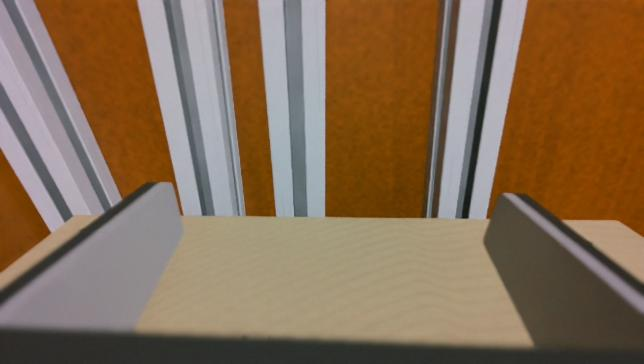

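Call:
move --joints '{"torso_squat_rad": 0.684, "torso_shift_rad": 0.29}' --min_time_s 1.5

Call:
move --joints '{"left_shoulder_pitch_rad": -1.43, "left_shoulder_roll_rad": 0.151, "left_shoulder_yaw_rad": 0.147, "left_elbow_rad": -1.105, "left_forearm_roll_rad": -0.056, "left_wrist_pitch_rad": 1.496, "left_hand_roll_rad": 0.13, "right_shoulder_pitch_rad": -1.43, "right_shoulder_roll_rad": -0.151, "right_shoulder_yaw_rad": -0.147, "right_elbow_rad": -1.105, "right_forearm_roll_rad": 0.056, "right_wrist_pitch_rad": 1.496, "right_hand_roll_rad": -0.338}' --min_time_s 1.5

Scene clock: 719.63 s.
Joint torques (N m): left_arm=[-34.06 -35.89 -8.49 -13.25 15.83 -3.3 -0.18] | right_arm=[-36.37 39.81 7.75 -15.3 -13.93 -3.37 0.28]
External joint torques (N m): left_arm=[-15.82 -38.32 -8.13 -4.54 15.83 -3.21 -0.18] | right_arm=[-18.69 42.47 7.27 -7.11 -14.2 -3.35 0.28]
Wrist force (N): left_arm=[-6.9 70.3 -20.4] | right_arm=[6.7 -60.1 -19.2]
Wrist torque (N m): left_arm=[-0.99 -0.44 0.15] | right_arm=[0.35 0.56 -0.82]
Wrist force, peak (N): left_arm=[-7.0 70.9 -20.0] | right_arm=[7.2 -60.8 -18.9]
move: done
base_odometry: x=+0.658 y=-0.160 heading=-0.048
lidar_m: 0.16 0.18 0.24 1.47 2.56 1.75 1.64 1.70 2.19 0.76 0.26 0.19
base_status: not commanded
joint_positions: torso_squat_rad=+0.684 torso_shift_rad=+0.290 torso_pitch_rad=+1.001 torso_yaw_rad=+0.000 left_shoulder_pitch_rad=-1.522 left_shoulder_roll_rad=+0.189 left_shoulder_yaw_rad=+0.166 left_elbow_rad=-1.006 left_forearm_roll_rad=-0.047 left_wrist_pitch_rad=+1.497 left_hand_roll_rad=+0.120 left_gripper_m=+0.099 right_shoulder_pitch_rad=-1.521 right_shoulder_roll_rad=-0.190 right_shoulder_yaw_rad=-0.166 right_elbow_rad=-1.005 right_forearm_roll_rad=+0.047 right_wrist_pitch_rad=+1.497 right_hand_roll_rad=-0.328 right_gripper_m=+0.099 head_pan_rad=+0.000 head_tilt_rad=+0.100
joint_status: all done
wheel_motors_off: 0
motor_effort: left_wheel=-4(5) right_wheel=+4(6)
chest: x=+0.1879 y=+0.0001 z=+0.9673 quat_wxyz=(+0.877, +0.000, +0.480, +0.000) (m; base frame)
left_hand: x=+0.6510 y=+0.1225 z=+0.4990 quat_wxyz=(+0.998, +0.007, +0.002, -0.055) (m; base frame)
right_hand: x=+0.6508 y=-0.1232 z=+0.4987 quat_wxyz=(+0.999, -0.008, +0.001, -0.049) (m; base frame)
pictures: none

Scene clock: 721.43 s.
Joint torques (N m): left_arm=[-32.83 -36.52 -10.48 -15.02 16.38 -3.42 2.75] | right_arm=[-33.99 41.36 10.43 -16.32 -14.67 -3.36 -1.8]
External joint torques (N m): left_arm=[-16.1 -38.16 -10.01 -6.31 16.39 -3.33 2.75] | right_arm=[-17.81 43.27 9.88 -8.14 -14.94 -3.33 -1.8]
Wrist force (N): left_arm=[-9.2 73.8 -19.7] | right_arm=[8.5 -64.3 -19.0]
Wrist torque (N m): left_arm=[-0.92 -0.76 -2.30] | right_arm=[0.35 0.69 1.37]
Wrist force, peak (N): left_arm=[-8.3 78.5 -19.8] | right_arm=[8.1 -68.7 -19.1]
move: done
base_odometry: x=+0.658 y=-0.160 heading=-0.048
lidar_m: 0.17 0.17 0.25 1.46 2.56 1.75 1.65 1.68 2.18 0.76 0.26 0.18
base_status: not commanded
joint_positions: torso_squat_rad=+0.684 torso_shift_rad=+0.290 torso_pitch_rad=+1.001 torso_yaw_rad=+0.000 left_shoulder_pitch_rad=-1.426 left_shoulder_roll_rad=+0.160 left_shoulder_yaw_rad=+0.150 left_elbow_rad=-1.103 left_forearm_roll_rad=-0.060 left_wrist_pitch_rad=+1.497 left_hand_roll_rad=+0.129 left_gripper_m=+0.099 right_shoulder_pitch_rad=-1.426 right_shoulder_roll_rad=-0.162 right_shoulder_yaw_rad=-0.150 right_elbow_rad=-1.103 right_forearm_roll_rad=+0.060 right_wrist_pitch_rad=+1.497 right_hand_roll_rad=-0.338 right_gripper_m=+0.099 head_pan_rad=+0.000 head_tilt_rad=+0.100
joint_status: all done
wheel_motors_off: 0
motor_effort: left_wheel=-3(5) right_wheel=+6(6)
chest: x=+0.1879 y=+0.0001 z=+0.9673 quat_wxyz=(+0.877, +0.000, +0.480, +0.000) (m; base frame)
left_hand: x=+0.6270 y=+0.1220 z=+0.4850 quat_wxyz=(+0.999, +0.008, +0.002, -0.053) (m; base frame)
right_hand: x=+0.6271 y=-0.1228 z=+0.4849 quat_wxyz=(+0.999, -0.008, +0.001, -0.051) (m; base frame)
pictures: none

Call:
move --joints '{"left_shoulder_pitch_rad": -1.333, "left_shoulder_roll_rad": 0.125, "left_shoulder_yaw_rad": 0.128, "left_elbow_rad": -1.194, "left_forearm_roll_rad": -0.071, "left_wrist_pitch_rad": 1.489, "left_hand_roll_rad": 0.13, "right_shoulder_pitch_rad": -1.333, "right_shoulder_roll_rad": -0.125, "right_shoulder_yaw_rad": -0.128, "right_elbow_rad": -1.194, "right_forearm_roll_rad": 0.071, "right_wrist_pitch_rad": 1.489, "right_hand_roll_rad": -0.338}' --min_time_s 1.5

Scene clock: 725.63 s.
Joint torques (N m): left_arm=[-30.64 -33.32 -13.88 -14.82 14.1 -4.02 -0.28] | right_arm=[-30.2 38.38 13.69 -15.04 -12.65 -3.11 1.3]
External joint torques (N m): left_arm=[-15.5 -34.18 -13.28 -6.14 14.12 -3.93 -0.28] | right_arm=[-15.61 39.53 13.05 -6.88 -12.92 -3.08 1.3]
Wrist force (N): left_arm=[-9.2 66.7 -20.4] | right_arm=[8.6 -56.3 -18.5]
Wrist torque (N m): left_arm=[-0.98 -0.56 0.56] | right_arm=[0.35 0.77 -1.74]
Wrist force, peak (N): left_arm=[-9.9 80.3 -20.1] | right_arm=[10.0 -70.5 -19.3]
move: done
base_odometry: x=+0.658 y=-0.160 heading=-0.048
lidar_m: 0.16 0.18 0.25 1.48 2.57 1.76 1.65 1.70 2.20 0.76 0.26 0.17
base_status: not commanded
joint_positions: torso_squat_rad=+0.684 torso_shift_rad=+0.290 torso_pitch_rad=+1.001 torso_yaw_rad=+0.000 left_shoulder_pitch_rad=-1.329 left_shoulder_roll_rad=+0.133 left_shoulder_yaw_rad=+0.131 left_elbow_rad=-1.192 left_forearm_roll_rad=-0.075 left_wrist_pitch_rad=+1.490 left_hand_roll_rad=+0.130 left_gripper_m=+0.099 right_shoulder_pitch_rad=-1.329 right_shoulder_roll_rad=-0.135 right_shoulder_yaw_rad=-0.131 right_elbow_rad=-1.192 right_forearm_roll_rad=+0.074 right_wrist_pitch_rad=+1.490 right_hand_roll_rad=-0.338 right_gripper_m=+0.099 head_pan_rad=+0.000 head_tilt_rad=+0.100
joint_status: all done
wheel_motors_off: 0
motor_effort: left_wheel=-4(5) right_wheel=+3(6)
chest: x=+0.1879 y=+0.0001 z=+0.9673 quat_wxyz=(+0.877, +0.000, +0.480, +0.000) (m; base frame)
left_hand: x=+0.6012 y=+0.1224 z=+0.4713 quat_wxyz=(+0.998, +0.008, +0.002, -0.056) (m; base frame)
right_hand: x=+0.6015 y=-0.1230 z=+0.4714 quat_wxyz=(+0.999, -0.009, +0.001, -0.049) (m; base frame)
pictures: none

Call:
move --joints '{"left_shoulder_pitch_rad": -1.244, "left_shoulder_roll_rad": 0.1, "left_shoulder_yaw_rad": 0.109, "left_elbow_rad": -1.2575, "left_forearm_roll_rad": -0.0855, "left_wrist_pitch_rad": 1.464, "left_hand_roll_rad": 0.138, "right_shoulder_pitch_rad": -1.244, "right_shoulder_roll_rad": -0.1, "right_shoulder_yaw_rad": -0.109, "right_elbow_rad": -1.2575, "right_forearm_roll_rad": 0.0855, "right_wrist_pitch_rad": 1.464, "right_hand_roll_rad": -0.347}' --min_time_s 1.5

Scene clock: 729.13 s.
Joint torques (N m): left_arm=[-29.59 -33.71 -14.68 -15.06 14.52 -4.2 1.56] | right_arm=[-27.46 39.43 15.12 -14.78 -12.98 -3.11 0.27]
External joint torques (N m): left_arm=[-16 -33.82 -13.95 -6.44 14.53 -4.12 1.56] | right_arm=[-14.41 39.85 14.37 -6.68 -13.26 -3.08 0.27]
Wrist force (N): left_arm=[-11.5 67.7 -20.2] | right_arm=[11.4 -57.1 -18.5]
Wrist torque (N m): left_arm=[-0.95 -1.12 -1.24] | right_arm=[0.28 1.32 -0.58]
Wrist force, peak (N): left_arm=[-10.3 75.6 -20.7] | right_arm=[10.4 -65.4 -18.4]
move: done
base_odometry: x=+0.658 y=-0.160 heading=-0.048
lidar_m: 0.17 0.18 0.25 1.49 2.55 1.75 1.64 1.69 2.20 0.75 0.25 0.19
base_status: not commanded
joint_positions: torso_squat_rad=+0.684 torso_shift_rad=+0.290 torso_pitch_rad=+1.001 torso_yaw_rad=+0.000 left_shoulder_pitch_rad=-1.240 left_shoulder_roll_rad=+0.108 left_shoulder_yaw_rad=+0.113 left_elbow_rad=-1.256 left_forearm_roll_rad=-0.089 left_wrist_pitch_rad=+1.465 left_hand_roll_rad=+0.138 left_gripper_m=+0.099 right_shoulder_pitch_rad=-1.240 right_shoulder_roll_rad=-0.110 right_shoulder_yaw_rad=-0.113 right_elbow_rad=-1.256 right_forearm_roll_rad=+0.089 right_wrist_pitch_rad=+1.465 right_hand_roll_rad=-0.347 right_gripper_m=+0.099 head_pan_rad=+0.000 head_tilt_rad=+0.100
joint_status: all done
wheel_motors_off: 0
motor_effort: left_wheel=-4(5) right_wheel=+3(7)
chest: x=+0.1879 y=+0.0001 z=+0.9673 quat_wxyz=(+0.877, +0.000, +0.480, +0.000) (m; base frame)
left_hand: x=+0.5757 y=+0.1221 z=+0.4565 quat_wxyz=(+0.998, +0.008, +0.002, -0.055) (m; base frame)
right_hand: x=+0.5763 y=-0.1228 z=+0.4567 quat_wxyz=(+0.999, -0.009, +0.001, -0.050) (m; base frame)
pictures: none

Call:
move --joints '{"left_shoulder_pitch_rad": -1.16, "left_shoulder_roll_rad": 0.078, "left_shoulder_yaw_rad": 0.089, "left_elbow_rad": -1.305, "left_forearm_roll_rad": -0.1, "left_wrist_pitch_rad": 1.428, "left_hand_roll_rad": 0.143, "right_shoulder_pitch_rad": -1.16, "right_shoulder_roll_rad": -0.078, "right_shoulder_yaw_rad": -0.089, "right_elbow_rad": -1.305, "right_forearm_roll_rad": 0.1, "right_wrist_pitch_rad": 1.428, "right_hand_roll_rad": -0.354}' --min_time_s 1.5

Scene clock: 732.50 s.
Joint torques (N m): left_arm=[-28.61 -33.65 -15.86 -15.13 14.24 -4.33 1.49] | right_arm=[-24.72 39.83 16.42 -14.31 -12.62 -3.11 0.72]
External joint torques (N m): left_arm=[-16.53 -33.07 -14.99 -6.61 14.25 -4.25 1.49] | right_arm=[-13.18 39.58 15.57 -6.3 -12.9 -3.08 0.72]
Wrist force (N): left_arm=[-12.9 66.5 -19.6] | right_arm=[13.5 -56.6 -17.1]
Wrist torque (N m): left_arm=[-0.94 -1.47 -1.14] | right_arm=[0.35 1.74 -1.08]
Wrist force, peak (N): left_arm=[-13.3 76.0 -20.4] | right_arm=[13.1 -66.2 -18.4]
move: done
base_odometry: x=+0.658 y=-0.160 heading=-0.048
lidar_m: 0.16 0.19 0.24 1.47 2.57 1.75 1.64 1.69 2.20 0.76 0.26 0.18
base_status: not commanded
joint_positions: torso_squat_rad=+0.684 torso_shift_rad=+0.290 torso_pitch_rad=+1.001 torso_yaw_rad=+0.000 left_shoulder_pitch_rad=-1.156 left_shoulder_roll_rad=+0.086 left_shoulder_yaw_rad=+0.093 left_elbow_rad=-1.303 left_forearm_roll_rad=-0.104 left_wrist_pitch_rad=+1.429 left_hand_roll_rad=+0.143 left_gripper_m=+0.099 right_shoulder_pitch_rad=-1.157 right_shoulder_roll_rad=-0.088 right_shoulder_yaw_rad=-0.093 right_elbow_rad=-1.304 right_forearm_roll_rad=+0.103 right_wrist_pitch_rad=+1.429 right_hand_roll_rad=-0.354 right_gripper_m=+0.099 head_pan_rad=+0.000 head_tilt_rad=+0.100
joint_status: all done
wheel_motors_off: 0
motor_effort: left_wheel=-5(5) right_wheel=+4(6)
chest: x=+0.1879 y=+0.0001 z=+0.9673 quat_wxyz=(+0.877, +0.000, +0.480, +0.000) (m; base frame)
left_hand: x=+0.5505 y=+0.1220 z=+0.4418 quat_wxyz=(+0.998, +0.008, +0.002, -0.055) (m; base frame)
right_hand: x=+0.5514 y=-0.1227 z=+0.4421 quat_wxyz=(+0.999, -0.009, +0.000, -0.051) (m; base frame)
pictures: none

Call:
move --joints '{"left_shoulder_pitch_rad": -1.081, "left_shoulder_roll_rad": 0.058, "left_shoulder_yaw_rad": 0.07, "left_elbow_rad": -1.338, "left_forearm_roll_rad": -0.115, "left_wrist_pitch_rad": 1.384, "left_hand_roll_rad": 0.149, "right_shoulder_pitch_rad": -1.081, "right_shoulder_roll_rad": -0.058, "right_shoulder_yaw_rad": -0.07, "right_elbow_rad": -1.338, "right_forearm_roll_rad": 0.115, "right_wrist_pitch_rad": 1.384, "right_hand_roll_rad": -0.362}' --min_time_s 1.5 --cameras '["head_camera", "left_wrist_camera", "right_wrist_camera"]'

Scene clock: 736.40 s.
Joint torques (N m): left_arm=[-26.88 -33.08 -16.55 -15.31 13.69 -4.71 1.8] | right_arm=[-21.82 38.9 17.39 -13.39 -12.19 -2.85 0.44]
External joint torques (N m): left_arm=[-16.28 -31.88 -15.54 -6.92 13.71 -4.62 1.8] | right_arm=[-11.75 38.03 16.44 -5.51 -12.46 -2.82 0.44]
Wrist force (N): left_arm=[-13.6 63.8 -19.9] | right_arm=[13.5 -54.6 -17.5]
Wrist torque (N m): left_arm=[-0.84 -1.22 -1.38] | right_arm=[0.31 1.38 -0.93]
Wrist force, peak (N): left_arm=[-12.8 74.5 -20.0] | right_arm=[14.7 -64.2 -18.1]
move: done
base_odometry: x=+0.658 y=-0.160 heading=-0.048
lidar_m: 0.17 0.18 0.26 1.47 2.57 1.76 1.64 1.69 2.18 0.76 0.25 0.17
base_status: not commanded
joint_positions: torso_squat_rad=+0.684 torso_shift_rad=+0.290 torso_pitch_rad=+1.001 torso_yaw_rad=+0.000 left_shoulder_pitch_rad=-1.077 left_shoulder_roll_rad=+0.066 left_shoulder_yaw_rad=+0.074 left_elbow_rad=-1.336 left_forearm_roll_rad=-0.118 left_wrist_pitch_rad=+1.385 left_hand_roll_rad=+0.149 left_gripper_m=+0.099 right_shoulder_pitch_rad=-1.078 right_shoulder_roll_rad=-0.067 right_shoulder_yaw_rad=-0.074 right_elbow_rad=-1.337 right_forearm_roll_rad=+0.118 right_wrist_pitch_rad=+1.385 right_hand_roll_rad=-0.362 right_gripper_m=+0.099 head_pan_rad=+0.000 head_tilt_rad=+0.100
joint_status: all done
wheel_motors_off: 0
motor_effort: left_wheel=-4(5) right_wheel=+2(6)
chest: x=+0.1879 y=+0.0001 z=+0.9673 quat_wxyz=(+0.877, +0.000, +0.480, +0.000) (m; base frame)
left_hand: x=+0.5253 y=+0.1221 z=+0.4272 quat_wxyz=(+0.998, +0.008, +0.002, -0.055) (m; base frame)
right_hand: x=+0.5265 y=-0.1226 z=+0.4277 quat_wxyz=(+0.999, -0.009, +0.000, -0.051) (m; base frame)
pictures: head_camera, left_wrist_camera, right_wrist_camera
camera_calibration:
head_camera: T_world_to_cam=[[-0.0135293, -0.999506, -0.0283692, 0.0340759], [-0.864201, 0.0259597, -0.502476, 0.900825], [0.502965, 0.0177185, -0.864125, 0.673011], [0, 0, 0, 1]] pos_world=[0.440454, -0.00125087, 1.03518]
left_wrist_camera: T_world_to_cam=[[0.99641, -0.083523, -0.0138404, -0.507915], [-0.0686993, -0.893202, 0.444377, -0.0156931], [-0.049478, -0.441831, -0.895733, 0.535079], [0, 0, 0, 1]] pos_world=[0.531487, 0.179974, 0.479231]
right_wrist_camera: T_world_to_cam=[[-0.996955, 0.0734204, -0.0262605, 0.54383], [0.0511036, 0.869586, 0.491131, -0.103217], [0.0588948, 0.488293, -0.87069, 0.473498], [0, 0, 0, 1]] pos_world=[0.519563, -0.181378, 0.477244]

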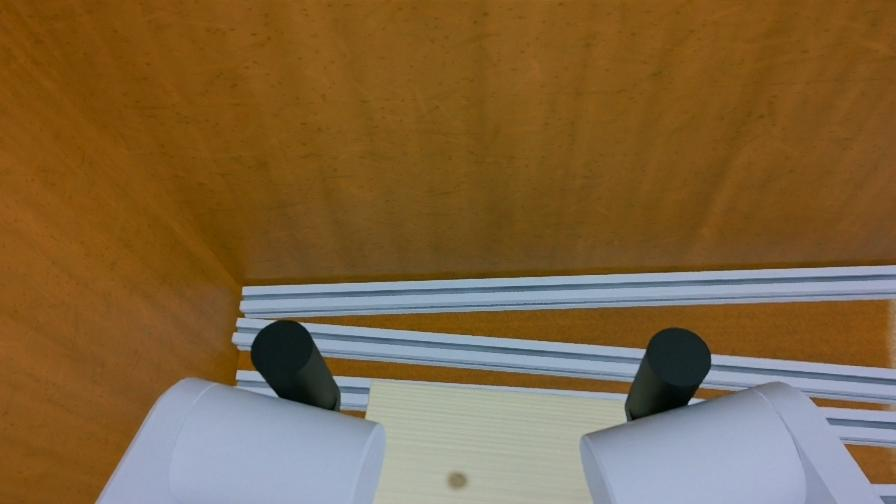

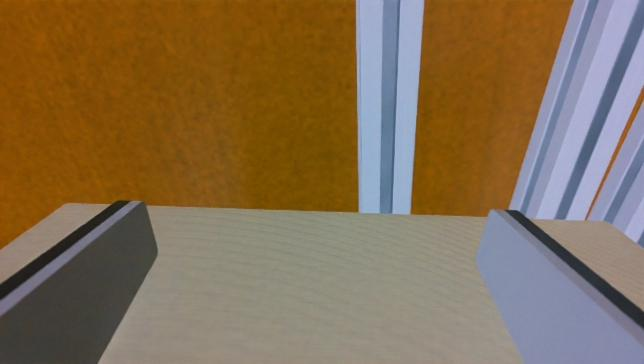

